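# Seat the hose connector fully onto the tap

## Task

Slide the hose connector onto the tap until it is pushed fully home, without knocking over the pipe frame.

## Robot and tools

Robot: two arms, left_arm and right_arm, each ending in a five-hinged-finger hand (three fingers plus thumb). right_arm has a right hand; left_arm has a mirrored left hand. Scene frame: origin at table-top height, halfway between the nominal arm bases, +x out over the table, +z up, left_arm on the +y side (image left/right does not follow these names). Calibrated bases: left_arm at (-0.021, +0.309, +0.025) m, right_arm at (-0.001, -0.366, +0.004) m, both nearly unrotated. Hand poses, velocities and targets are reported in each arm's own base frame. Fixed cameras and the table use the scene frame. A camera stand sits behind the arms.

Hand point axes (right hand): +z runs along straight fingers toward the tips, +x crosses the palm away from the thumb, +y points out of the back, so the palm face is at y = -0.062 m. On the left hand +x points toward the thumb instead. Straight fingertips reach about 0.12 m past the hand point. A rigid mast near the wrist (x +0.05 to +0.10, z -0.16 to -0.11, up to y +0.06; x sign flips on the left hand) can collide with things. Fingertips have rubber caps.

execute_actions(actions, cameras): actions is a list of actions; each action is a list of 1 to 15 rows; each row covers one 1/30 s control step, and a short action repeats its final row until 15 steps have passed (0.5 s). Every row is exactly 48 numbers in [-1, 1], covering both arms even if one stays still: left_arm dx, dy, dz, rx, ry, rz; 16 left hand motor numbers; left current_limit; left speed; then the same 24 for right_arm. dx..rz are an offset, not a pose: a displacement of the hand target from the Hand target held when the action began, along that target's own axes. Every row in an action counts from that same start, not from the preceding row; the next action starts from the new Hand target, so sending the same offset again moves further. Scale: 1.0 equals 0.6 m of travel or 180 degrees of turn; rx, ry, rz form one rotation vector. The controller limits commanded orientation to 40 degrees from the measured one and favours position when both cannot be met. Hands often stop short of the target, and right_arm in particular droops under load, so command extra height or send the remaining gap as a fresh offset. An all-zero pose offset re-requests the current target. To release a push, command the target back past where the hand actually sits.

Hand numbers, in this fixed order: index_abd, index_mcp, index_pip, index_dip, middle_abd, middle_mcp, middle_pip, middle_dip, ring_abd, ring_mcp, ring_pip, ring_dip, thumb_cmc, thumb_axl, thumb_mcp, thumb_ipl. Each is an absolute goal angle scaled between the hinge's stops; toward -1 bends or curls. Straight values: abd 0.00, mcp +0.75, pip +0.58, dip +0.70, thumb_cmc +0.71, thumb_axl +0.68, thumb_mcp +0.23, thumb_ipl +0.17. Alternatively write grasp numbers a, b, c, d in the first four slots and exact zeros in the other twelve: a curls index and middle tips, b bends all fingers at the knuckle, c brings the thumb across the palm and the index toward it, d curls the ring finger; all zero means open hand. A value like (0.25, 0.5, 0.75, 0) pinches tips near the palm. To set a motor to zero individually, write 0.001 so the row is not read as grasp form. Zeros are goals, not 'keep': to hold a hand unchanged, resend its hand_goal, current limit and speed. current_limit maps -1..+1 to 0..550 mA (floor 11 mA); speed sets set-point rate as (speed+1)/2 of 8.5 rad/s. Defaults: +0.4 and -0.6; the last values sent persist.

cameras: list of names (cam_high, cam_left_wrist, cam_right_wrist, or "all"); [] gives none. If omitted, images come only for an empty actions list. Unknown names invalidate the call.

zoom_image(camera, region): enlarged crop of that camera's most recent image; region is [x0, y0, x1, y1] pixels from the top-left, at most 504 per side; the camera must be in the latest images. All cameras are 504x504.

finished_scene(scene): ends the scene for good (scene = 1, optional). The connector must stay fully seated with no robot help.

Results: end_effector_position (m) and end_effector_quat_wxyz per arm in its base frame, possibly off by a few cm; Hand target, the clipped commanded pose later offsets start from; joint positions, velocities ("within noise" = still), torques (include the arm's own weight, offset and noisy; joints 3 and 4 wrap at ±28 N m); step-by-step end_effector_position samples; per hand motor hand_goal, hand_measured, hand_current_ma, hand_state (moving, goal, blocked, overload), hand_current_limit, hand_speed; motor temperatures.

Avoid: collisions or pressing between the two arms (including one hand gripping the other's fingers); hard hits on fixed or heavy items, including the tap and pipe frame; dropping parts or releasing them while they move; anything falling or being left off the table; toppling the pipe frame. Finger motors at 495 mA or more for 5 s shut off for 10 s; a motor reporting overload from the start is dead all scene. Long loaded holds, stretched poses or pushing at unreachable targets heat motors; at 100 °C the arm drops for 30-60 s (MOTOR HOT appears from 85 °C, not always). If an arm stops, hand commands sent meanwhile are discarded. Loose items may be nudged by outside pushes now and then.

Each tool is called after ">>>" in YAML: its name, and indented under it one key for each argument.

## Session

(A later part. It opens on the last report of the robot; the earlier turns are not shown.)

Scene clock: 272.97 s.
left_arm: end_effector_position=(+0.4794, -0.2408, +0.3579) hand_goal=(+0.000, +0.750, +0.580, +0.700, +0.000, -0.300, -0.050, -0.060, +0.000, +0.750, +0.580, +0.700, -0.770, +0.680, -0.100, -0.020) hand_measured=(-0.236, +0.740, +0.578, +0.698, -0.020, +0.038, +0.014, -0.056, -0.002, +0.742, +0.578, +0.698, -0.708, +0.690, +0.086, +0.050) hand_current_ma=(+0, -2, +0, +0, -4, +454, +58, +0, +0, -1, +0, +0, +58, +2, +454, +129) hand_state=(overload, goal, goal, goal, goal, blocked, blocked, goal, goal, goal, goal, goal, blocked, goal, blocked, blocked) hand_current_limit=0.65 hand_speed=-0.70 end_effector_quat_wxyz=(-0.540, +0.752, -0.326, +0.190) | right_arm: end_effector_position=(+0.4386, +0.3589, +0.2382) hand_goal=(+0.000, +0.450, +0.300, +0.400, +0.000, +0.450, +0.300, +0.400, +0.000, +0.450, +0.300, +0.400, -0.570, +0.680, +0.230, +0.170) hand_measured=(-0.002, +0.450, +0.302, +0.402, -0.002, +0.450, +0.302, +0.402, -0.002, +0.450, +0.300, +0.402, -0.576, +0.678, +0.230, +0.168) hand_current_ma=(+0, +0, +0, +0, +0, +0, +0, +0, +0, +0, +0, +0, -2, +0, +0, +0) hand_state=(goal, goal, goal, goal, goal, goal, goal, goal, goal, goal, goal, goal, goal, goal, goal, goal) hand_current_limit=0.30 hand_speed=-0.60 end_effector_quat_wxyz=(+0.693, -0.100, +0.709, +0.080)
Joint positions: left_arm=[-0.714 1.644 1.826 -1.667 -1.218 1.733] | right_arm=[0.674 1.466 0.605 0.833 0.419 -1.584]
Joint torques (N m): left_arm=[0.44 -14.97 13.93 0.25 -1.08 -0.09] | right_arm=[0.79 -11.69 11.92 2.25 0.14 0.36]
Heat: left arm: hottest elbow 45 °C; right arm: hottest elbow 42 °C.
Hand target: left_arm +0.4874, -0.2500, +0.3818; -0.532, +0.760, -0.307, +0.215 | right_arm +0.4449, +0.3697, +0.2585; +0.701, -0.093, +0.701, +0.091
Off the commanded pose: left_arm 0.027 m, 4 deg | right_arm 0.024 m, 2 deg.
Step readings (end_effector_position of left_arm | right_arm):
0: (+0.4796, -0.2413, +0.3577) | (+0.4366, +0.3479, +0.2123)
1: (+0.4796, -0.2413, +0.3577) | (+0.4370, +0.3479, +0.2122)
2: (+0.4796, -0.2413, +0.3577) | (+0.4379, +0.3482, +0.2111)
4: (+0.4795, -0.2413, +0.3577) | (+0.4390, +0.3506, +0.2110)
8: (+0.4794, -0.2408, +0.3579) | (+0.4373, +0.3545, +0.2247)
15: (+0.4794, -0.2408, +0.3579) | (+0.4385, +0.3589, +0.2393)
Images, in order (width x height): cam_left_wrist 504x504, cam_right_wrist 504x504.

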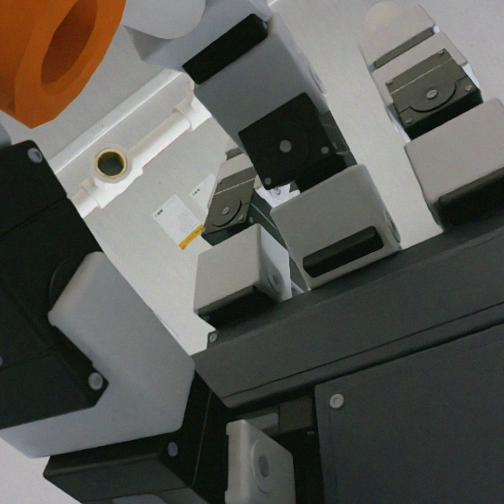

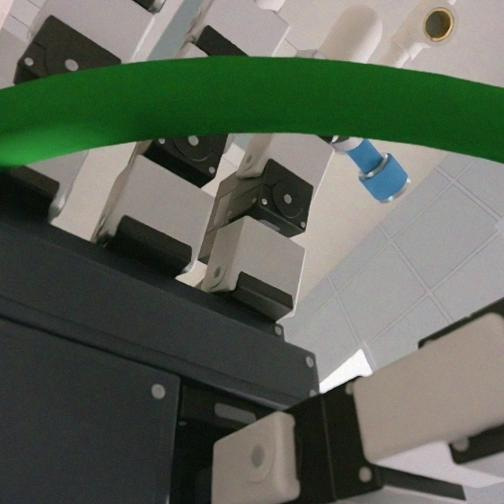

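>>> execute_actions:
  actions:
    - [[0,0,0,0,0,0,0,0.75,0.58,0.7,0,-0.3,-0.05,-0.06,0,0.75,0.58,0.7,-0.771,0.68,-0.1,-0.02,0.65,-0.7,-0.0667,0.0483,0.013,0,0,0,0,0.45,0.3,0.4,0,0.45,0.3,0.4,0,0.45,0.3,0.4,-0.57,0.68,0.23,0.17,0.3,-0.6]]
  cameras: ["all"]

>>> zoom_image:
  camera: "cam_high"
  region: [170, 20, 330, 180]

Scene clock: 274.13 s.
left_arm: end_effector_position=(+0.4794, -0.2408, +0.3579) hand_goal=(+0.000, +0.750, +0.580, +0.700, +0.000, -0.300, -0.050, -0.060, +0.000, +0.750, +0.580, +0.700, -0.770, +0.680, -0.100, -0.020) hand_measured=(-0.236, +0.740, +0.578, +0.698, -0.020, +0.038, +0.014, -0.046, -0.002, +0.742, +0.578, +0.698, -0.708, +0.690, +0.086, +0.050) hand_current_ma=(+0, -2, +0, +0, -4, +454, +58, +3, +0, -1, +0, +0, +58, +2, +454, +129) hand_state=(overload, goal, goal, goal, goal, blocked, blocked, goal, goal, goal, goal, goal, blocked, goal, blocked, blocked) hand_current_limit=0.65 hand_speed=-0.70 end_effector_quat_wxyz=(-0.540, +0.752, -0.326, +0.190) | right_arm: end_effector_position=(+0.4373, +0.3908, +0.2755) hand_goal=(+0.000, +0.450, +0.300, +0.400, +0.000, +0.450, +0.300, +0.400, +0.000, +0.450, +0.300, +0.400, -0.570, +0.680, +0.230, +0.170) hand_measured=(-0.002, +0.450, +0.302, +0.402, -0.002, +0.450, +0.302, +0.402, -0.002, +0.450, +0.300, +0.402, -0.576, +0.678, +0.230, +0.168) hand_current_ma=(+0, +0, +0, +0, +0, +0, +0, +0, +0, +0, +0, +0, -2, +0, +0, +0) hand_state=(goal, goal, goal, goal, goal, goal, goal, goal, goal, goal, goal, goal, goal, goal, goal, goal) hand_current_limit=0.30 hand_speed=-0.60 end_effector_quat_wxyz=(+0.693, -0.102, +0.709, +0.081)
Joint positions: left_arm=[-0.714 1.644 1.826 -1.667 -1.218 1.733] | right_arm=[0.737 1.42 0.697 0.692 0.477 -1.584]
Joint torques (N m): left_arm=[0.5 -14.97 13.93 0.27 -1.08 -0.08] | right_arm=[0.09 -11.63 13.12 2.37 0.14 0.36]
Heat: left arm: hottest elbow 45 °C; right arm: hottest elbow 42 °C.
Hand target: left_arm +0.4874, -0.2500, +0.3818; -0.532, +0.760, -0.307, +0.215 | right_arm +0.4449, +0.3999, +0.2982; +0.701, -0.093, +0.701, +0.091
Off the commanded pose: left_arm 0.027 m, 4 deg | right_arm 0.026 m, 2 deg.
Step readings (end_effector_position of left_arm | right_arm):
0: (+0.4794, -0.2408, +0.3579) | (+0.4386, +0.3589, +0.2382)
1: (+0.4794, -0.2408, +0.3579) | (+0.4390, +0.3587, +0.2379)
2: (+0.4794, -0.2408, +0.3579) | (+0.4399, +0.3596, +0.2372)
4: (+0.4794, -0.2408, +0.3579) | (+0.4406, +0.3642, +0.2384)
8: (+0.4794, -0.2408, +0.3579) | (+0.4363, +0.3812, +0.2580)
15: (+0.4794, -0.2408, +0.3579) | (+0.4371, +0.3910, +0.2767)

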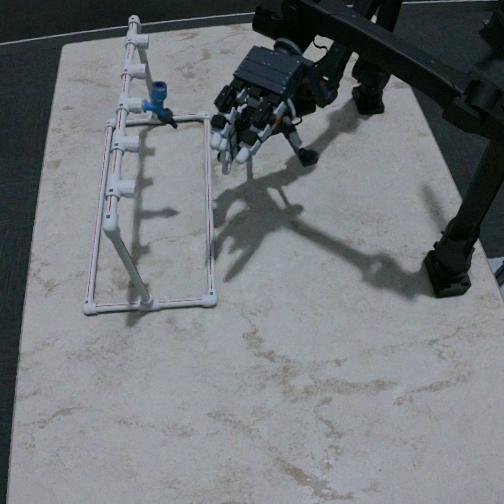

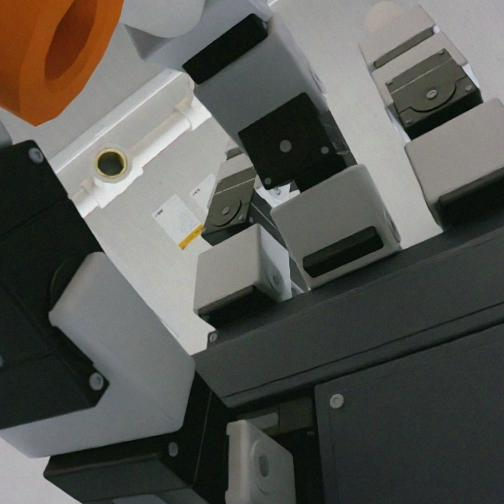

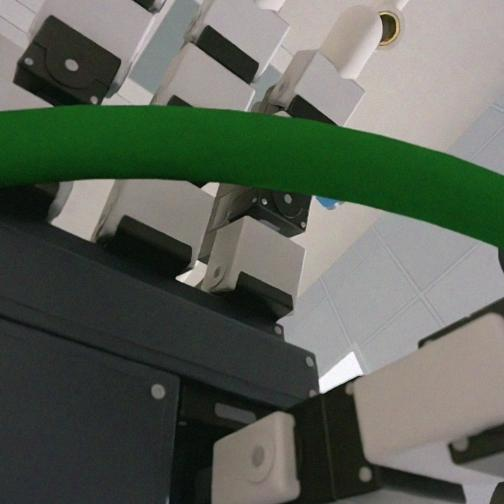

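Scaled by 3.150 from the camera's 504x504 image, which has a finer 720x720 frame.

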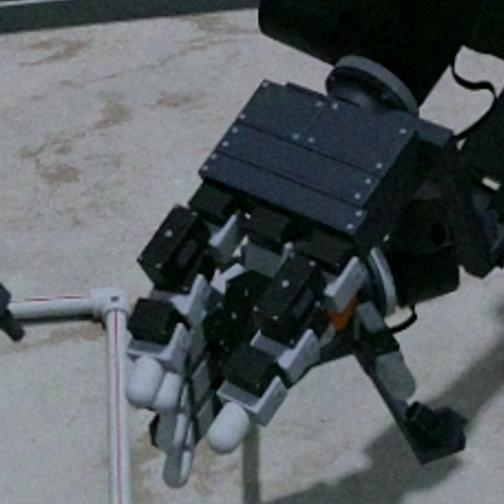

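>>> execute_actions:
  actions:
    - [[0,0,0,0,0,0,0,0.75,0.58,0.7,0,-0.3,-0.05,-0.06,0,0.75,0.58,0.7,-0.771,0.68,-0.1,-0.02,0.65,-0.7,-0.0167,0.0527,-0.003,0,0,0,0,0.45,0.3,0.4,0,0.45,0.3,0.4,0,0.45,0.3,0.4,-0.57,0.68,0.23,0.17,0.3,-0.6]]
  cameras: ["cam_left_wrist","cam_right_wrist"]

>>> zoom_image:
  camera: "cam_left_wrist"
  region: [0, 0, 200, 200]

Scene clock: 275.87 s.
left_arm: end_effector_position=(+0.4793, -0.2409, +0.3578) hand_goal=(+0.000, +0.750, +0.580, +0.700, +0.000, -0.300, -0.050, -0.060, +0.000, +0.750, +0.580, +0.700, -0.770, +0.680, -0.100, -0.020) hand_measured=(-0.236, +0.740, +0.578, +0.698, -0.020, +0.038, +0.014, -0.044, -0.002, +0.742, +0.578, +0.698, -0.708, +0.690, +0.086, +0.050) hand_current_ma=(+0, -2, +0, +0, -4, +454, +58, +4, +0, -1, +0, +0, +58, +2, +454, +129) hand_state=(overload, goal, goal, goal, goal, blocked, blocked, goal, goal, goal, goal, goal, blocked, goal, blocked, blocked) hand_current_limit=0.65 hand_speed=-0.70 end_effector_quat_wxyz=(-0.540, +0.753, -0.326, +0.189) | right_arm: end_effector_position=(+0.4280, +0.4155, +0.2907) hand_goal=(+0.000, +0.450, +0.300, +0.400, +0.000, +0.450, +0.300, +0.400, +0.000, +0.450, +0.300, +0.400, -0.570, +0.680, +0.230, +0.170) hand_measured=(-0.002, +0.450, +0.302, +0.402, -0.002, +0.450, +0.302, +0.402, -0.002, +0.450, +0.300, +0.402, -0.576, +0.678, +0.230, +0.168) hand_current_ma=(+0, +0, +0, +0, +0, +0, +0, +0, +0, +0, +0, +0, -2, +0, +0, +0) hand_state=(goal, goal, goal, goal, goal, goal, goal, goal, goal, goal, goal, goal, goal, goal, goal, goal) hand_current_limit=0.30 hand_speed=-0.60 end_effector_quat_wxyz=(+0.696, -0.098, +0.707, +0.080)
Joint positions: left_arm=[-0.714 1.644 1.826 -1.667 -1.217 1.733] | right_arm=[0.801 1.42 0.74 0.659 0.549 -1.584]
Joint torques (N m): left_arm=[0.56 -15.03 13.93 0.25 -1.11 -0.09] | right_arm=[0.73 -10.87 14 2.3 0.02 0.37]
Heat: left arm: hottest elbow 45 °C; right arm: hottest elbow 42 °C.
Hand target: left_arm +0.4874, -0.2500, +0.3817; -0.532, +0.760, -0.307, +0.215 | right_arm +0.4349, +0.4300, +0.3081; +0.701, -0.093, +0.701, +0.091
Off the commanded pose: left_arm 0.027 m, 4 deg | right_arm 0.024 m, 2 deg.
Step readings (end_effector_position of left_arm | right_arm):
0: (+0.4794, -0.2408, +0.3579) | (+0.4373, +0.3908, +0.2755)
1: (+0.4794, -0.2408, +0.3579) | (+0.4378, +0.3904, +0.2755)
2: (+0.4794, -0.2408, +0.3579) | (+0.4385, +0.3902, +0.2754)
4: (+0.4794, -0.2408, +0.3579) | (+0.4378, +0.3934, +0.2762)
8: (+0.4793, -0.2409, +0.3578) | (+0.4291, +0.4092, +0.2831)
15: (+0.4793, -0.2409, +0.3578) | (+0.4276, +0.4156, +0.2902)
Images, in order (width x height): cam_left_wrist 504x504, cam_right_wrist 504x504.

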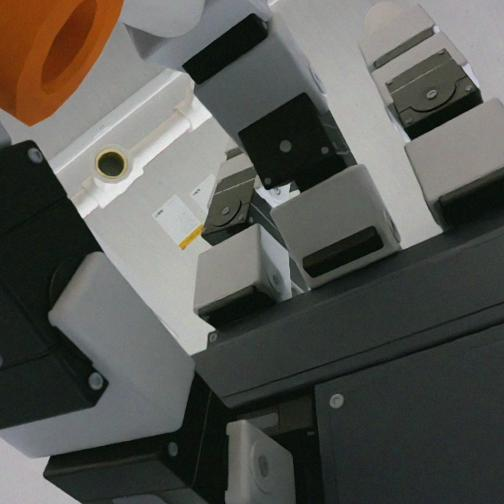

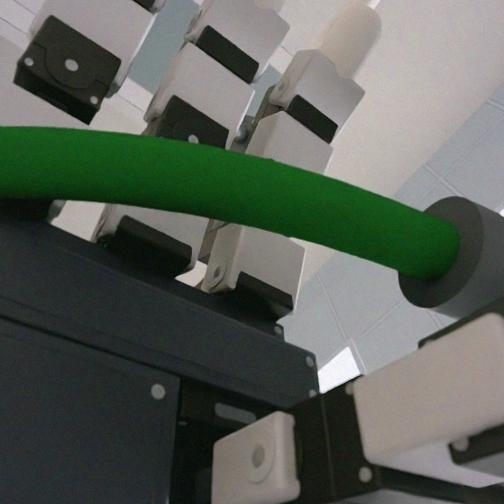

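Scaled by 2.520 from the camera's 504x504 image, which has a finer 720x720 frame.

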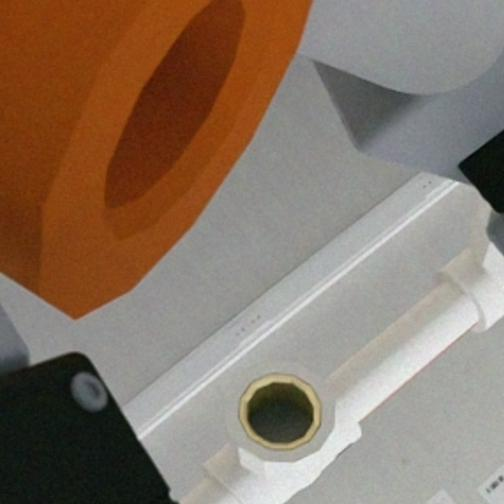

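>>> execute_actions:
  actions:
    - [[0,0,0,0,0,0,0,0.75,0.58,0.7,0,-0.3,-0.05,-0.06,0,0.75,0.58,0.7,-0.771,0.68,-0.1,-0.02,0.65,-0.7,-0.01,0.0454,-0.0085,-0.0555,0,0,0,0.45,0.3,0.4,0,0.45,0.3,0.4,0,0.45,0.3,0.4,-0.57,0.68,0.23,0.17,0.3,-0.6]]
  cameras: ["cam_left_wrist","cam_right_wrist"]

Scene clock: 278.97 s.
left_arm: end_effector_position=(+0.4793, -0.2409, +0.3578) hand_goal=(+0.000, +0.750, +0.580, +0.700, +0.000, -0.300, -0.050, -0.060, +0.000, +0.750, +0.580, +0.700, -0.770, +0.680, -0.100, -0.020) hand_measured=(-0.236, +0.740, +0.578, +0.698, -0.028, +0.038, +0.014, -0.052, -0.002, +0.742, +0.578, +0.698, -0.700, +0.694, +0.080, +0.050) hand_current_ma=(+0, -2, +0, +0, -8, +454, +58, +1, +0, -1, +0, +0, +72, +4, +453, +129) hand_state=(overload, goal, goal, goal, blocked, blocked, blocked, goal, goal, goal, goal, goal, blocked, goal, blocked, blocked) hand_current_limit=0.65 hand_speed=-0.70 end_effector_quat_wxyz=(-0.540, +0.753, -0.326, +0.190) | right_arm: end_effector_position=(+0.4115, +0.4424, +0.3012) hand_goal=(+0.000, +0.450, +0.300, +0.400, +0.000, +0.450, +0.300, +0.400, +0.000, +0.450, +0.300, +0.400, -0.570, +0.680, +0.230, +0.170) hand_measured=(-0.002, +0.452, +0.302, +0.402, -0.002, +0.452, +0.302, +0.402, -0.002, +0.452, +0.300, +0.402, -0.576, +0.678, +0.230, +0.168) hand_current_ma=(+0, +0, +0, +0, +0, +0, +0, +0, +0, +0, +0, +0, -2, +0, +0, +0) hand_state=(goal, goal, goal, goal, goal, goal, goal, goal, goal, goal, goal, goal, goal, goal, goal, goal) hand_current_limit=0.30 hand_speed=-0.60 end_effector_quat_wxyz=(+0.688, -0.158, +0.694, +0.144)
Joint positions: left_arm=[-0.714 1.644 1.826 -1.667 -1.217 1.733] | right_arm=[0.792 1.423 0.771 0.638 0.362 -1.584]
Joint torques (N m): left_arm=[0.5 -15.03 13.96 0.27 -1.1 -0.09] | right_arm=[0.03 -9.88 14.31 2.37 -0.22 0.37]
Heat: left arm: hottest elbow 45 °C; right arm: hottest elbow 43 °C.
Hand target: left_arm +0.4874, -0.2500, +0.3817; -0.532, +0.760, -0.307, +0.215 | right_arm +0.4230, +0.4550, +0.3141; +0.690, -0.154, +0.690, +0.152
Off the commanded pose: left_arm 0.027 m, 4 deg | right_arm 0.021 m, 1 deg.
Step readings (end_effector_position of left_arm | right_arm):
0: (+0.4793, -0.2409, +0.3578) | (+0.4280, +0.4155, +0.2907)
1: (+0.4793, -0.2409, +0.3578) | (+0.4273, +0.4163, +0.2905)
2: (+0.4793, -0.2409, +0.3578) | (+0.4241, +0.4201, +0.2902)
4: (+0.4793, -0.2409, +0.3578) | (+0.4164, +0.4290, +0.2900)
8: (+0.4793, -0.2409, +0.3578) | (+0.4095, +0.4392, +0.2950)
15: (+0.4793, -0.2409, +0.3578) | (+0.4114, +0.4419, +0.3016)
Images, in order (width x height): cam_left_wrist 504x504, cam_right_wrist 504x504.

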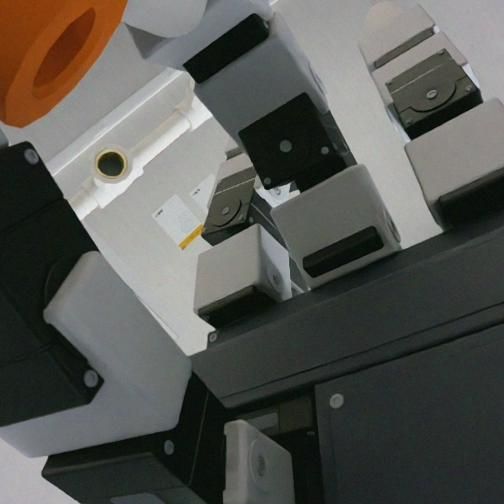

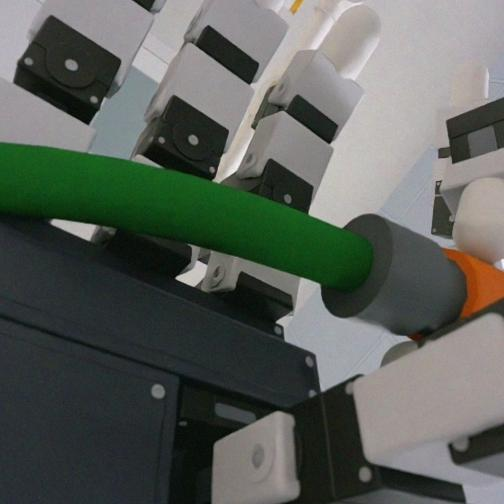

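>>> execute_actions:
  actions:
    - [[0,0,0,0,0,0,0,0.75,0.58,0.7,0,-0.3,-0.05,-0.06,0,0.75,0.58,0.7,-0.771,0.68,-0.1,-0.02,0.65,-0.7,0,0.0533,-0.0094,-0.0555,0,0,0,0.45,0.3,0.4,0,0.45,0.3,0.4,0,0.45,0.3,0.4,-0.57,0.68,0.23,0.17,0.3,-0.6]]
  cameras: ["all"]

>>> zoom_image:
  camera: "cam_right_wrist"
  region: [200, 150, 504, 454]

>>> zoom_image:
  camera: "cam_high"
  region: [170, 20, 330, 180]

Scene clock: 282.17 s.
left_arm: end_effector_position=(+0.4788, -0.2402, +0.3579) hand_goal=(+0.000, +0.750, +0.580, +0.700, +0.000, -0.300, -0.050, -0.060, +0.000, +0.750, +0.580, +0.700, -0.770, +0.680, -0.100, -0.020) hand_measured=(-0.236, +0.740, +0.578, +0.698, -0.032, +0.038, +0.014, -0.056, -0.002, +0.742, +0.578, +0.698, -0.694, +0.696, +0.068, +0.050) hand_current_ma=(+0, -2, +0, +0, -11, +454, +58, +0, +0, -1, +0, +0, +86, +5, +454, +129) hand_state=(overload, goal, goal, goal, blocked, blocked, blocked, goal, goal, goal, goal, goal, blocked, goal, blocked, blocked) hand_current_limit=0.65 hand_speed=-0.70 end_effector_quat_wxyz=(-0.541, +0.752, -0.327, +0.188) | right_arm: end_effector_position=(+0.3943, +0.4663, +0.2960) hand_goal=(+0.000, +0.450, +0.300, +0.400, +0.000, +0.450, +0.300, +0.400, +0.000, +0.450, +0.300, +0.400, -0.570, +0.680, +0.230, +0.170) hand_measured=(-0.002, +0.452, +0.302, +0.402, -0.002, +0.452, +0.302, +0.402, -0.002, +0.452, +0.300, +0.402, -0.576, +0.678, +0.230, +0.168) hand_current_ma=(+0, +0, +0, +0, +0, +0, +0, +0, +0, +0, +0, +0, -2, +0, +0, +0) hand_state=(goal, goal, goal, goal, goal, goal, goal, goal, goal, goal, goal, goal, goal, goal, goal, goal) hand_current_limit=0.30 hand_speed=-0.60 end_effector_quat_wxyz=(+0.669, -0.217, +0.682, +0.200)
Joint positions: left_arm=[-0.714 1.644 1.826 -1.671 -1.218 1.733] | right_arm=[0.785 1.454 0.797 0.632 0.187 -1.584]
Joint torques (N m): left_arm=[0.44 -15.03 13.94 0.4 -1.07 -0.1] | right_arm=[0.26 -10.52 14.87 2.55 -0.35 0.37]
Heat: left arm: hottest elbow 45 °C; right arm: hottest elbow 43 °C.
Hand target: left_arm +0.4874, -0.2499, +0.3817; -0.532, +0.760, -0.307, +0.214 | right_arm +0.4045, +0.4816, +0.3140; +0.674, -0.213, +0.674, +0.211
Off the commanded pose: left_arm 0.027 m, 4 deg | right_arm 0.026 m, 2 deg.
Step readings (end_effector_position of left_arm | right_arm):
0: (+0.4793, -0.2409, +0.3578) | (+0.4115, +0.4424, +0.3012)
1: (+0.4793, -0.2409, +0.3578) | (+0.4107, +0.4430, +0.3013)
2: (+0.4793, -0.2408, +0.3578) | (+0.4072, +0.4457, +0.3008)
4: (+0.4791, -0.2405, +0.3579) | (+0.4002, +0.4523, +0.2998)
8: (+0.4790, -0.2404, +0.3579) | (+0.3949, +0.4627, +0.2969)
15: (+0.4789, -0.2403, +0.3579) | (+0.3944, +0.4662, +0.2960)

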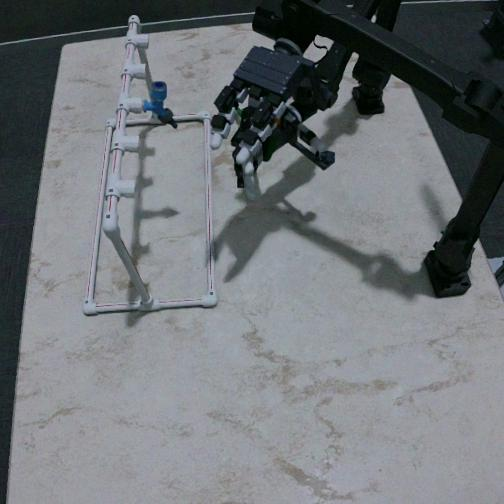

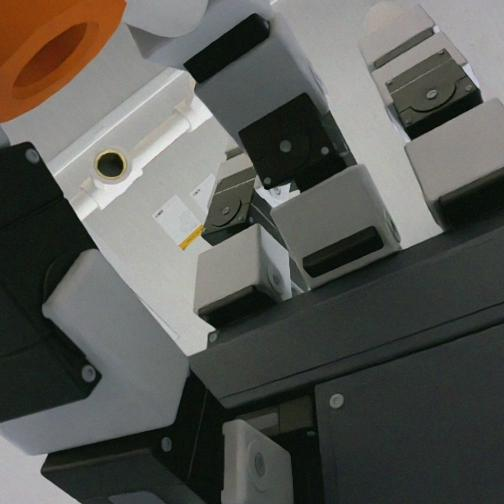

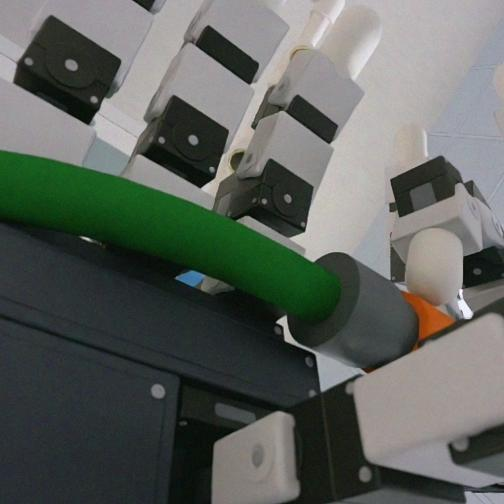

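Scaled by 1.658 from the camera's 504x504 image, which has a finer 720x720 frame.

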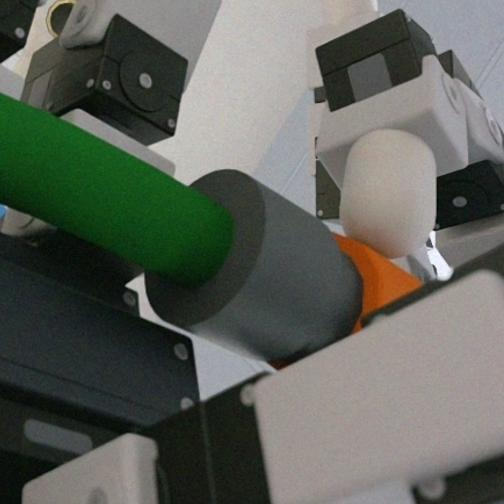

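Scaled by 3.150 from the camera's 504x504 image, which has a finer 720x720 frame.

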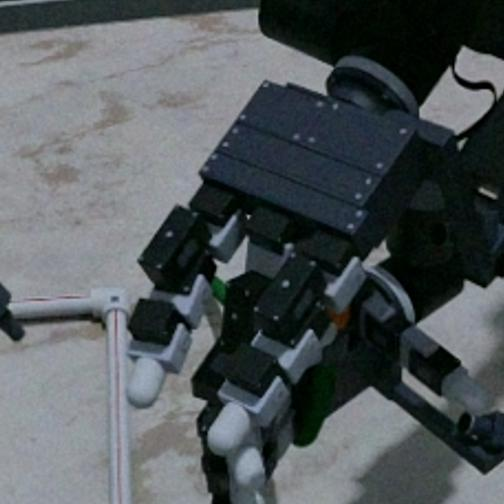

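>>> execute_actions:
  actions:
    - [[0,0,0,0,0,0,0,0.75,0.58,0.7,0,-0.3,-0.05,-0.06,0,0.75,0.58,0.7,-0.771,0.68,-0.1,-0.02,0.65,-0.7,-0.0167,0.0133,0,0,0,0,0,0.45,0.3,0.4,0,0.45,0.3,0.4,0,0.45,0.3,0.4,-0.57,0.68,0.23,0.17,0.3,-0.6]]
  cameras: ["cam_left_wrist","cam_right_wrist"]

>>> zoom_image:
  camera: "cam_right_wrist"
  region: [200, 150, 504, 454]

Scene clock: 283.70 s.
left_arm: end_effector_position=(+0.4789, -0.2401, +0.3580) hand_goal=(+0.000, +0.750, +0.580, +0.700, +0.000, -0.300, -0.050, -0.060, +0.000, +0.750, +0.580, +0.700, -0.770, +0.680, -0.100, -0.020) hand_measured=(-0.236, +0.740, +0.578, +0.698, -0.032, +0.038, +0.014, -0.058, -0.002, +0.742, +0.578, +0.698, -0.694, +0.696, +0.068, +0.050) hand_current_ma=(+0, -2, +0, +0, -11, +454, +58, +0, +0, -1, +0, +0, +86, +5, +454, +129) hand_state=(overload, goal, goal, goal, blocked, blocked, blocked, goal, goal, goal, goal, goal, blocked, goal, blocked, blocked) hand_current_limit=0.65 hand_speed=-0.70 end_effector_quat_wxyz=(-0.541, +0.752, -0.326, +0.188) | right_arm: end_effector_position=(+0.3985, +0.4675, +0.2951) hand_goal=(+0.000, +0.450, +0.300, +0.400, +0.000, +0.450, +0.300, +0.400, +0.000, +0.450, +0.300, +0.400, -0.570, +0.680, +0.230, +0.170) hand_measured=(-0.002, +0.452, +0.302, +0.402, -0.002, +0.452, +0.302, +0.402, -0.002, +0.452, +0.300, +0.402, -0.576, +0.678, +0.230, +0.168) hand_current_ma=(+0, +0, +0, +0, +0, +0, +0, +0, +0, +0, +0, +0, -2, +0, +0, +0) hand_state=(goal, goal, goal, goal, goal, goal, goal, goal, goal, goal, goal, goal, goal, goal, goal, goal) hand_current_limit=0.30 hand_speed=-0.60 end_effector_quat_wxyz=(+0.664, -0.216, +0.689, +0.193)
Joint positions: left_arm=[-0.714 1.644 1.826 -1.671 -1.22 1.733] | right_arm=[0.785 1.454 0.81 0.6 0.198 -1.584]
Joint torques (N m): left_arm=[0.56 -15.03 13.94 0.38 -1.02 -0.09] | right_arm=[1.67 -12.22 15.12 2.51 -0.08 0.37]
Heat: left arm: hottest elbow 45 °C; right arm: hottest elbow 43 °C.
Hand target: left_arm +0.4874, -0.2499, +0.3817; -0.532, +0.760, -0.307, +0.214 | right_arm +0.3998, +0.4882, +0.3238; +0.674, -0.214, +0.675, +0.211
Off the commanded pose: left_arm 0.027 m, 4 deg | right_arm 0.036 m, 3 deg.
Step readings (end_effector_position of left_arm | right_arm):
0: (+0.4788, -0.2402, +0.3579) | (+0.3943, +0.4664, +0.2960)
1: (+0.4788, -0.2402, +0.3579) | (+0.3943, +0.4664, +0.2959)
2: (+0.4788, -0.2402, +0.3579) | (+0.3946, +0.4665, +0.2957)
4: (+0.4788, -0.2402, +0.3579) | (+0.3962, +0.4668, +0.2957)
8: (+0.4789, -0.2401, +0.3580) | (+0.3980, +0.4673, +0.2953)
15: (+0.4789, -0.2401, +0.3580) | (+0.3985, +0.4675, +0.2952)
Images, in order (width x height): cam_left_wrist 504x504, cam_right_wrist 504x504.

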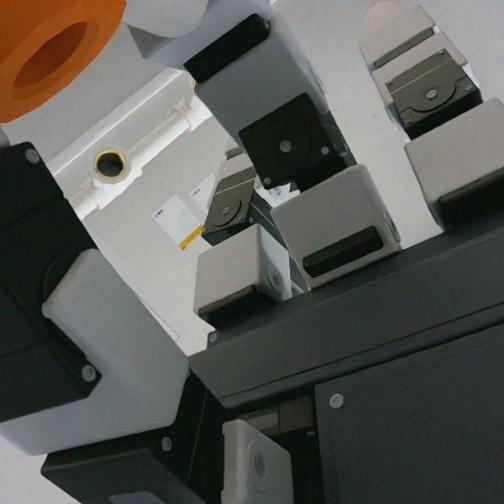

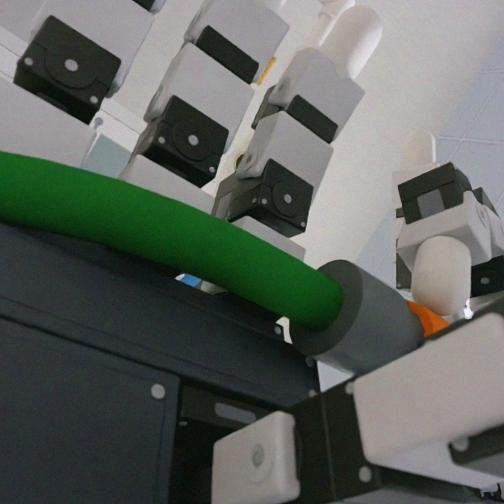

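Scaled by 1.658 from the camera's 504x504 image, which has a finer 720x720 frame.

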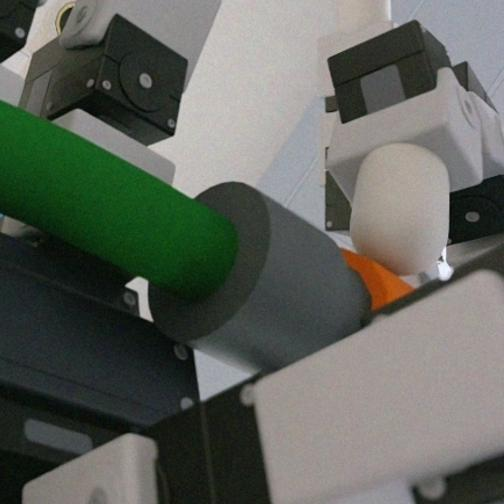

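>>> execute_actions:
  actions:
    - [[0,0,0,0,0,0,0,0.75,0.58,0.7,0,-0.3,-0.05,-0.06,0,0.75,0.58,0.7,-0.771,0.68,-0.1,-0.02,0.65,-0.7,-0.0133,0.005,0,0,0,0,0,0.45,0.3,0.4,0,0.45,0.3,0.4,0,0.45,0.3,0.4,-0.57,0.68,0.23,0.17,0.3,-0.6]]
  cameras: ["cam_right_wrist"]

>>> zoom_image:
  camera: "cam_right_wrist"
  region: [200, 150, 504, 454]

Scene clock: 284.97 s.
left_arm: end_effector_position=(+0.4792, -0.2388, +0.3583) hand_goal=(+0.000, +0.750, +0.580, +0.700, +0.000, -0.300, -0.050, -0.060, +0.000, +0.750, +0.580, +0.700, -0.770, +0.680, -0.100, -0.020) hand_measured=(-0.236, +0.740, +0.578, +0.698, -0.038, +0.038, +0.014, -0.056, -0.002, +0.742, +0.578, +0.698, -0.694, +0.696, +0.064, +0.050) hand_current_ma=(+0, -2, +0, +0, -16, +454, +58, +0, +0, -1, +0, +0, +86, +6, +454, +129) hand_state=(overload, goal, goal, goal, blocked, blocked, blocked, goal, goal, goal, goal, goal, blocked, goal, blocked, blocked) hand_current_limit=0.65 hand_speed=-0.70 end_effector_quat_wxyz=(-0.543, +0.751, -0.326, +0.187) | right_arm: end_effector_position=(+0.4002, +0.4693, +0.2946) hand_goal=(+0.000, +0.450, +0.300, +0.400, +0.000, +0.450, +0.300, +0.400, +0.000, +0.450, +0.300, +0.400, -0.570, +0.680, +0.230, +0.170) hand_measured=(-0.002, +0.452, +0.302, +0.402, -0.002, +0.452, +0.302, +0.402, -0.002, +0.452, +0.300, +0.402, -0.576, +0.678, +0.230, +0.168) hand_current_ma=(+0, +0, +0, +0, +0, +0, +0, +0, +0, +0, +0, +0, -2, +0, +0, +0) hand_state=(goal, goal, goal, goal, goal, goal, goal, goal, goal, goal, goal, goal, goal, goal, goal, goal) hand_current_limit=0.30 hand_speed=-0.60 end_effector_quat_wxyz=(+0.661, -0.217, +0.693, +0.189)
Joint positions: left_arm=[-0.713 1.644 1.826 -1.673 -1.222 1.733] | right_arm=[0.788 1.454 0.819 0.579 0.206 -1.584]
Joint torques (N m): left_arm=[0.32 -15.03 13.96 0.42 -0.93 -0.09] | right_arm=[1.9 -13.45 15.31 2.45 -0.15 0.37]
Heat: left arm: hottest elbow 45 °C; right arm: hottest elbow 43 °C.
Hand target: left_arm +0.4874, -0.2500, +0.3817; -0.532, +0.760, -0.307, +0.215 | right_arm +0.3981, +0.4906, +0.3318; +0.674, -0.214, +0.675, +0.211
Off the commanded pose: left_arm 0.027 m, 4 deg | right_arm 0.043 m, 4 deg.
Step readings (end_effector_position of left_arm | right_arm):
0: (+0.4789, -0.2401, +0.3580) | (+0.3985, +0.4675, +0.2951)
1: (+0.4789, -0.2401, +0.3580) | (+0.3986, +0.4675, +0.2950)
2: (+0.4789, -0.2401, +0.3580) | (+0.3989, +0.4677, +0.2951)
4: (+0.4789, -0.2399, +0.3581) | (+0.3993, +0.4683, +0.2948)
8: (+0.4790, -0.2392, +0.3583) | (+0.4001, +0.4690, +0.2949)
15: (+0.4792, -0.2388, +0.3583) | (+0.4002, +0.4693, +0.2947)
Images, in order (width x height): cam_right_wrist 504x504.

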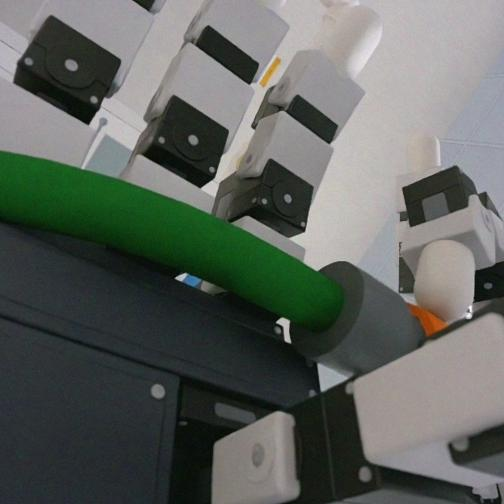

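Scaled by 1.658 from the camera's 504x504 image, which has a finer 720x720 frame.

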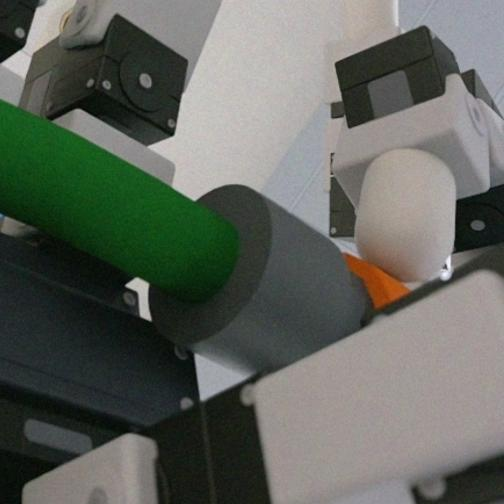

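>>> execute_actions:
  actions:
    - [[0,0,0,0,0,0,0,0.75,0.58,0.7,0,-0.3,-0.05,-0.06,0,0.75,0.58,0.7,-0.771,0.68,-0.1,-0.02,0.65,-0.7,0.0333,-0.0238,0.0078,0,0,0,0,0.45,0.3,0.4,0,0.45,0.3,0.4,0,0.45,0.3,0.4,-0.57,0.68,0.23,0.17,0.3,-0.6]]
  cameras: ["all"]

>>> zoom_image:
  camera: "cam_high"
  region: [210, 60, 310, 160]

Scene clock: 286.37 s.
left_arm: end_effector_position=(+0.4789, -0.2385, +0.3581) hand_goal=(+0.000, +0.750, +0.580, +0.700, +0.000, -0.300, -0.050, -0.060, +0.000, +0.750, +0.580, +0.700, -0.770, +0.680, -0.100, -0.020) hand_measured=(-0.236, +0.740, +0.578, +0.698, -0.038, +0.038, +0.014, -0.056, -0.002, +0.742, +0.578, +0.698, -0.692, +0.698, +0.064, +0.050) hand_current_ma=(+0, -2, +0, +0, -17, +454, +58, +0, +0, -1, +0, +0, +90, +7, +454, +129) hand_state=(overload, goal, goal, goal, blocked, blocked, blocked, goal, goal, goal, goal, goal, blocked, goal, blocked, blocked) hand_current_limit=0.65 hand_speed=-0.70 end_effector_quat_wxyz=(-0.543, +0.751, -0.327, +0.186) | right_arm: end_effector_position=(+0.4008, +0.4693, +0.2948) hand_goal=(+0.000, +0.450, +0.300, +0.400, +0.000, +0.450, +0.300, +0.400, +0.000, +0.450, +0.300, +0.400, -0.570, +0.680, +0.230, +0.170) hand_measured=(-0.002, +0.452, +0.302, +0.402, -0.002, +0.452, +0.302, +0.402, -0.002, +0.452, +0.300, +0.402, -0.576, +0.678, +0.230, +0.168) hand_current_ma=(+0, +0, +0, +0, +0, +0, +0, +0, +0, +0, +0, +0, -2, +0, +0, +0) hand_state=(goal, goal, goal, goal, goal, goal, goal, goal, goal, goal, goal, goal, goal, goal, goal, goal) hand_current_limit=0.30 hand_speed=-0.60 end_effector_quat_wxyz=(+0.663, -0.221, +0.687, +0.198)
Joint positions: left_arm=[-0.713 1.644 1.826 -1.675 -1.221 1.734] | right_arm=[0.778 1.464 0.819 0.601 0.176 -1.584]
Joint torques (N m): left_arm=[0.32 -15.03 13.96 0.44 -0.97 -0.1] | right_arm=[0.15 -10.46 13.94 3.96 -0.28 0.37]
Heat: left arm: hottest elbow 45 °C; right arm: hottest elbow 43 °C.
Hand target: left_arm +0.4874, -0.2499, +0.3817; -0.532, +0.760, -0.307, +0.214 | right_arm +0.4101, +0.4816, +0.3119; +0.674, -0.214, +0.674, +0.211
Off the commanded pose: left_arm 0.028 m, 4 deg | right_arm 0.023 m, 3 deg.
Step readings (end_effector_position of left_arm | right_arm):
0: (+0.4792, -0.2388, +0.3583) | (+0.4002, +0.4693, +0.2946)
1: (+0.4792, -0.2388, +0.3583) | (+0.4002, +0.4693, +0.2946)
2: (+0.4792, -0.2388, +0.3583) | (+0.3996, +0.4697, +0.2946)
4: (+0.4790, -0.2383, +0.3583) | (+0.3986, +0.4700, +0.2948)
8: (+0.4789, -0.2384, +0.3582) | (+0.4001, +0.4694, +0.2944)
15: (+0.4789, -0.2385, +0.3581) | (+0.4008, +0.4692, +0.2950)

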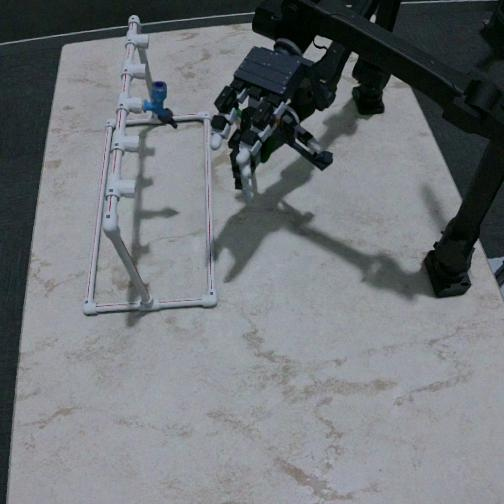

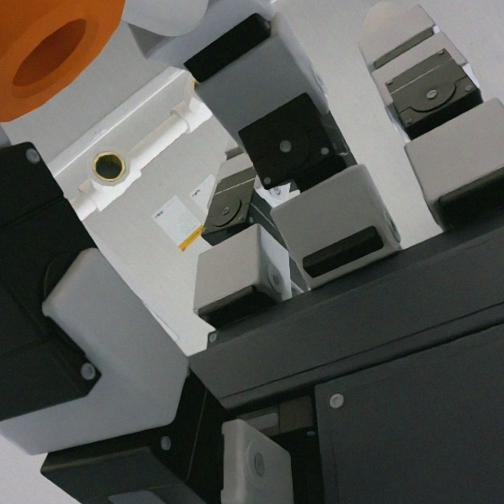

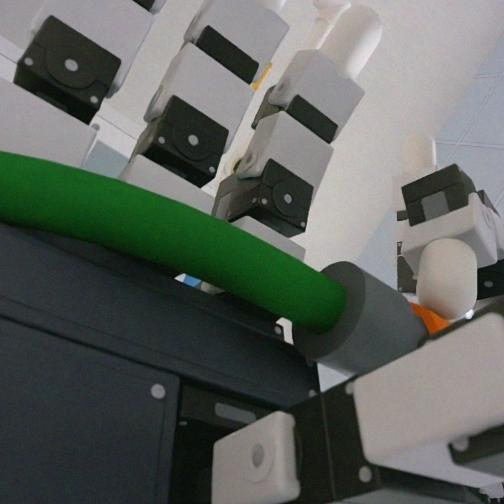

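Scaled by 5.040 from the camera's 504x504 image, which has a finer 720x720 frame.

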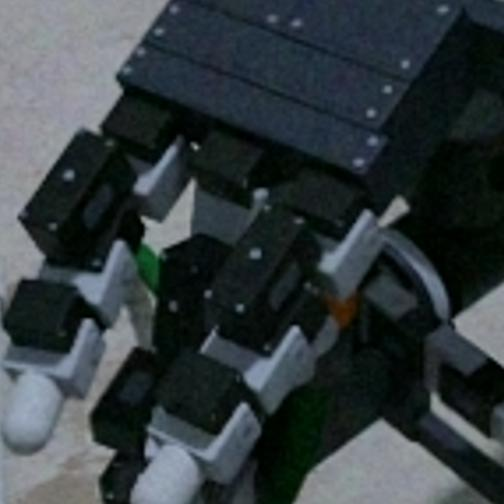

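>>> execute_actions:
  actions:
    - [[0,0,0,0,0,0,0,0.75,0.58,0.7,0,-0.3,-0.05,-0.06,0,0.75,0.58,0.7,-0.771,0.68,-0.1,-0.02,0.65,-0.7,0,0,0,0,0,0,0,-0.068,-0.3,-0.174,0,-0.068,-0.3,-0.174,0,-0.068,-0.3,-0.174,-0.5,0.68,0.23,0.17,0.4,-0.6]]
  cameras: ["cam_left_wrist","cam_right_wrist"]

Scene clock: 288.60 s.
left_arm: end_effector_position=(+0.4789, -0.2385, +0.3581) hand_goal=(+0.000, +0.750, +0.580, +0.700, +0.000, -0.300, -0.050, -0.060, +0.000, +0.750, +0.580, +0.700, -0.770, +0.680, -0.100, -0.020) hand_measured=(-0.236, +0.740, +0.578, +0.698, -0.038, +0.038, +0.014, -0.054, -0.002, +0.742, +0.578, +0.698, -0.692, +0.698, +0.064, +0.050) hand_current_ma=(+0, -2, +0, +0, -17, +454, +58, +0, +0, -1, +0, +0, +90, +7, +454, +129) hand_state=(overload, goal, goal, goal, blocked, blocked, blocked, goal, goal, goal, goal, goal, blocked, goal, blocked, blocked) hand_current_limit=0.65 hand_speed=-0.70 end_effector_quat_wxyz=(-0.543, +0.751, -0.327, +0.186) | right_arm: end_effector_position=(+0.4011, +0.4690, +0.2948) hand_goal=(+0.000, -0.068, -0.300, -0.174, +0.000, -0.068, -0.300, -0.174, +0.000, -0.068, -0.300, -0.174, -0.500, +0.680, +0.230, +0.170) hand_measured=(-0.002, -0.066, -0.296, -0.172, -0.002, -0.066, -0.298, -0.172, -0.002, -0.066, -0.298, -0.172, -0.518, +0.678, +0.230, +0.168) hand_current_ma=(+0, +0, +1, +0, +0, +1, +1, +0, +0, +1, +0, +0, -12, +0, +0, +0) hand_state=(goal, goal, goal, goal, goal, goal, goal, goal, goal, goal, goal, goal, goal, goal, goal, goal) hand_current_limit=0.40 hand_speed=-0.60 end_effector_quat_wxyz=(+0.663, -0.221, +0.687, +0.198)
Joint positions: left_arm=[-0.713 1.644 1.826 -1.675 -1.221 1.734] | right_arm=[0.777 1.464 0.819 0.601 0.175 -1.584]
Joint torques (N m): left_arm=[0.32 -14.97 13.94 0.47 -0.97 -0.11] | right_arm=[0.21 -10.29 13.81 3.86 -0.21 0.47]
Heat: left arm: hottest elbow 45 °C; right arm: hottest elbow 44 °C.
Hand target: left_arm +0.4874, -0.2499, +0.3817; -0.532, +0.760, -0.307, +0.214 | right_arm +0.4101, +0.4815, +0.3119; +0.674, -0.213, +0.674, +0.211
Off the commanded pose: left_arm 0.028 m, 4 deg | right_arm 0.023 m, 3 deg.
Step readings (end_effector_position of left_arm | right_arm):
0: (+0.4789, -0.2385, +0.3581) | (+0.4008, +0.4693, +0.2948)
1: (+0.4789, -0.2385, +0.3581) | (+0.4008, +0.4693, +0.2948)
2: (+0.4789, -0.2385, +0.3581) | (+0.4010, +0.4691, +0.2948)
4: (+0.4789, -0.2385, +0.3581) | (+0.4013, +0.4688, +0.2948)
8: (+0.4789, -0.2385, +0.3581) | (+0.4012, +0.4689, +0.2948)
15: (+0.4789, -0.2385, +0.3581) | (+0.4011, +0.4690, +0.2948)
Images, in order (width x height): cam_left_wrist 504x504, cam_right_wrist 504x504.

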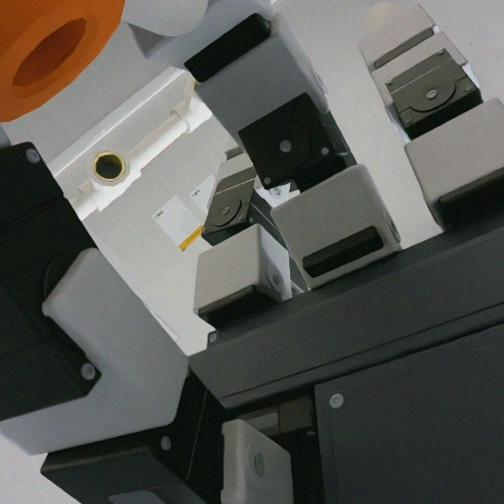

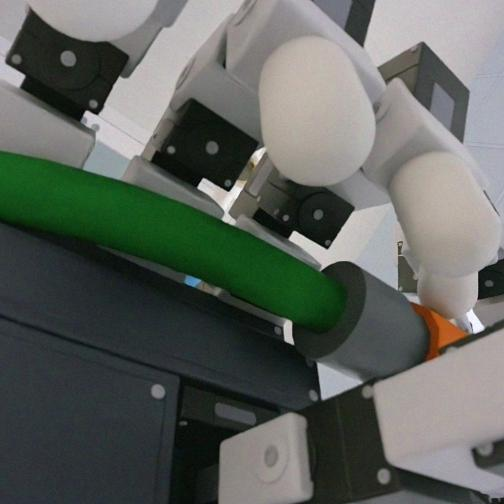

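>>> execute_actions:
  actions:
    - [[0,0,0,0,0,0,0,0.75,0.58,0.7,0,-0.3,-0.05,-0.06,0,0.75,0.58,0.7,-0.771,0.68,-0.1,-0.02,0.65,-0.7,0,0,0,0,0,0,0,-0.068,-0.3,-0.174,0,-0.6,-0.62,-0.2,0,-0.6,-0.62,-0.2,-0.5,0.68,0.23,0.17,0.6,-0.7]]
  cameras: ["cam_left_wrist","cam_right_wrist"]

Scene clock: 289.90 s.
left_arm: end_effector_position=(+0.4789, -0.2385, +0.3581) hand_goal=(+0.000, +0.750, +0.580, +0.700, +0.000, -0.300, -0.050, -0.060, +0.000, +0.750, +0.580, +0.700, -0.770, +0.680, -0.100, -0.020) hand_measured=(-0.236, +0.740, +0.578, +0.698, -0.038, +0.038, +0.014, -0.054, -0.002, +0.742, +0.578, +0.698, -0.692, +0.698, +0.064, +0.050) hand_current_ma=(+0, -2, +0, +0, -17, +454, +58, +0, +0, -1, +0, +0, +90, +7, +454, +129) hand_state=(overload, goal, goal, goal, blocked, blocked, blocked, goal, goal, goal, goal, goal, blocked, goal, blocked, blocked) hand_current_limit=0.65 hand_speed=-0.70 end_effector_quat_wxyz=(-0.543, +0.751, -0.327, +0.186) | right_arm: end_effector_position=(+0.4011, +0.4690, +0.2948) hand_goal=(+0.000, -0.068, -0.300, -0.174, +0.000, -0.600, -0.620, -0.200, +0.000, -0.600, -0.620, -0.200, -0.500, +0.680, +0.230, +0.170) hand_measured=(-0.002, -0.066, -0.296, -0.172, -0.002, -0.506, -0.598, -0.198, -0.002, -0.506, -0.598, -0.198, -0.518, +0.678, +0.230, +0.168) hand_current_ma=(+0, +0, +1, +0, +0, +206, +16, +0, +0, +205, +16, +0, -12, +0, +0, +0) hand_state=(goal, goal, goal, goal, goal, blocked, blocked, goal, goal, blocked, blocked, goal, goal, goal, goal, goal) hand_current_limit=0.60 hand_speed=-0.70 end_effector_quat_wxyz=(+0.663, -0.221, +0.687, +0.198)
Joint positions: left_arm=[-0.713 1.644 1.826 -1.675 -1.221 1.734] | right_arm=[0.777 1.464 0.819 0.601 0.175 -1.584]
Joint torques (N m): left_arm=[0.38 -14.97 13.96 0.47 -0.97 -0.1] | right_arm=[0.21 -10.4 13.75 3.78 -0.21 0.47]
Heat: left arm: hottest elbow 45 °C; right arm: hottest elbow 44 °C.
Hand target: left_arm +0.4874, -0.2499, +0.3817; -0.532, +0.760, -0.307, +0.214 | right_arm +0.4101, +0.4815, +0.3120; +0.674, -0.213, +0.674, +0.211
Off the commanded pose: left_arm 0.028 m, 4 deg | right_arm 0.023 m, 3 deg.
Step readings (end_effector_position of left_arm | right_arm):
0: (+0.4789, -0.2385, +0.3581) | (+0.4011, +0.4690, +0.2948)
1: (+0.4789, -0.2385, +0.3581) | (+0.4011, +0.4690, +0.2948)
2: (+0.4789, -0.2385, +0.3581) | (+0.4011, +0.4690, +0.2948)
4: (+0.4789, -0.2385, +0.3581) | (+0.4011, +0.4690, +0.2948)
8: (+0.4789, -0.2385, +0.3581) | (+0.4011, +0.4690, +0.2948)
15: (+0.4789, -0.2385, +0.3581) | (+0.4011, +0.4690, +0.2948)
Images, in order (width x height): cam_left_wrist 504x504, cam_right_wrist 504x504.

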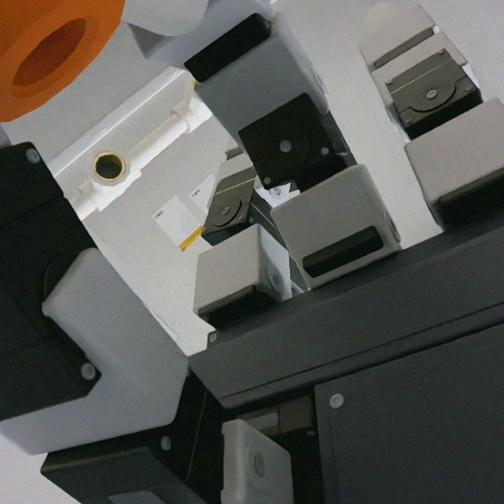

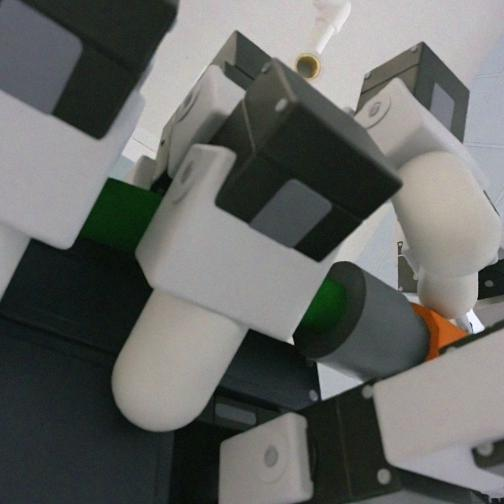

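>>> execute_actions:
  actions:
    - [[0,0,0,0,0,0,0,0.75,0.58,0.7,0,-0.3,-0.05,-0.06,0,0.75,0.58,0.7,-0.771,0.68,-0.1,-0.02,0.65,-0.7,0,0,0,0,0,0,0,-0.4,-0.6,0.19,0,-0.75,-0.5,0.4,0,-0.75,-0.5,0.4,-0.5,0.68,0.23,0.17,0.6,-0.7]]
  cameras: ["cam_left_wrist","cam_right_wrist"]

Scene clock: 292.50 s.
left_arm: end_effector_position=(+0.4785, -0.2390, +0.3575) hand_goal=(+0.000, +0.750, +0.580, +0.700, +0.000, -0.300, -0.050, -0.060, +0.000, +0.750, +0.580, +0.700, -0.770, +0.680, -0.100, -0.020) hand_measured=(-0.236, +0.740, +0.578, +0.698, -0.038, +0.038, +0.014, -0.042, -0.002, +0.742, +0.578, +0.698, -0.692, +0.698, +0.064, +0.050) hand_current_ma=(+0, -2, +0, +0, -17, +454, +59, +5, +0, -1, +0, +0, +90, +7, +454, +129) hand_state=(overload, goal, goal, goal, blocked, blocked, blocked, goal, goal, goal, goal, goal, blocked, goal, blocked, blocked) hand_current_limit=0.65 hand_speed=-0.70 end_effector_quat_wxyz=(-0.541, +0.752, -0.327, +0.186) | right_arm: end_effector_position=(+0.4018, +0.4687, +0.2939) hand_goal=(+0.000, -0.400, -0.600, +0.190, +0.000, -0.750, -0.500, +0.400, +0.000, -0.750, -0.500, +0.400, -0.500, +0.680, +0.230, +0.170) hand_measured=(-0.002, -0.272, -0.578, +0.156, -0.002, -0.614, -0.502, +0.398, -0.002, -0.588, -0.502, +0.398, -0.518, +0.684, +0.260, +0.168) hand_current_ma=(+0, +353, +15, -33, +0, +386, +0, +0, +0, +440, +0, +0, -11, +1, +40, +0) hand_state=(goal, blocked, blocked, blocked, goal, blocked, goal, goal, goal, blocked, goal, goal, goal, goal, blocked, goal) hand_current_limit=0.60 hand_speed=-0.70 end_effector_quat_wxyz=(+0.663, -0.221, +0.688, +0.198)
Joint positions: left_arm=[-0.713 1.644 1.826 -1.675 -1.216 1.734] | right_arm=[0.776 1.466 0.819 0.602 0.175 -1.584]
Joint torques (N m): left_arm=[0.38 -15.03 13.93 0.44 -1.13 -0.11] | right_arm=[0.38 -10.46 13.67 3.71 -0.21 0.47]
Heat: left arm: hottest elbow 45 °C; right arm: hottest elbow 44 °C.
Hand target: left_arm +0.4874, -0.2499, +0.3817; -0.532, +0.760, -0.307, +0.214 | right_arm +0.4102, +0.4815, +0.3119; +0.674, -0.213, +0.675, +0.211
Off the commanded pose: left_arm 0.028 m, 4 deg | right_arm 0.024 m, 3 deg.
Step readings (end_effector_position of left_arm | right_arm):
0: (+0.4789, -0.2385, +0.3581) | (+0.4011, +0.4690, +0.2948)
1: (+0.4789, -0.2385, +0.3581) | (+0.4011, +0.4690, +0.2948)
2: (+0.4789, -0.2385, +0.3581) | (+0.4011, +0.4690, +0.2946)
4: (+0.4786, -0.2389, +0.3577) | (+0.4012, +0.4691, +0.2941)
8: (+0.4785, -0.2390, +0.3575) | (+0.4018, +0.4687, +0.2939)
15: (+0.4785, -0.2390, +0.3575) | (+0.4018, +0.4687, +0.2939)
Images, in order (width x height): cam_left_wrist 504x504, cam_right_wrist 504x504.

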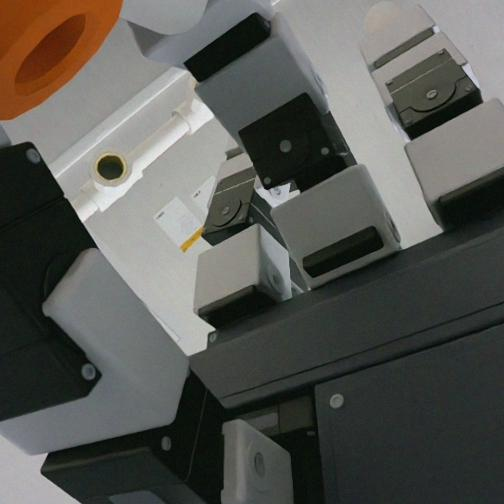

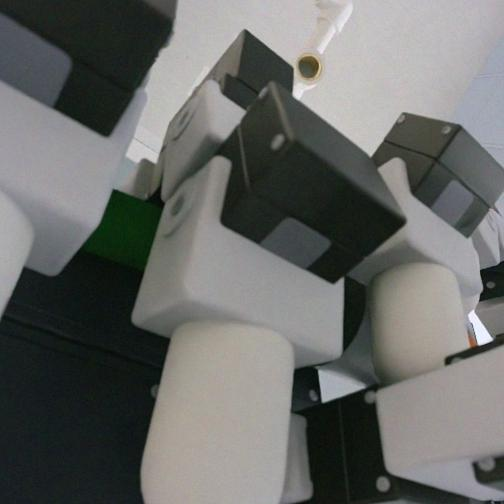

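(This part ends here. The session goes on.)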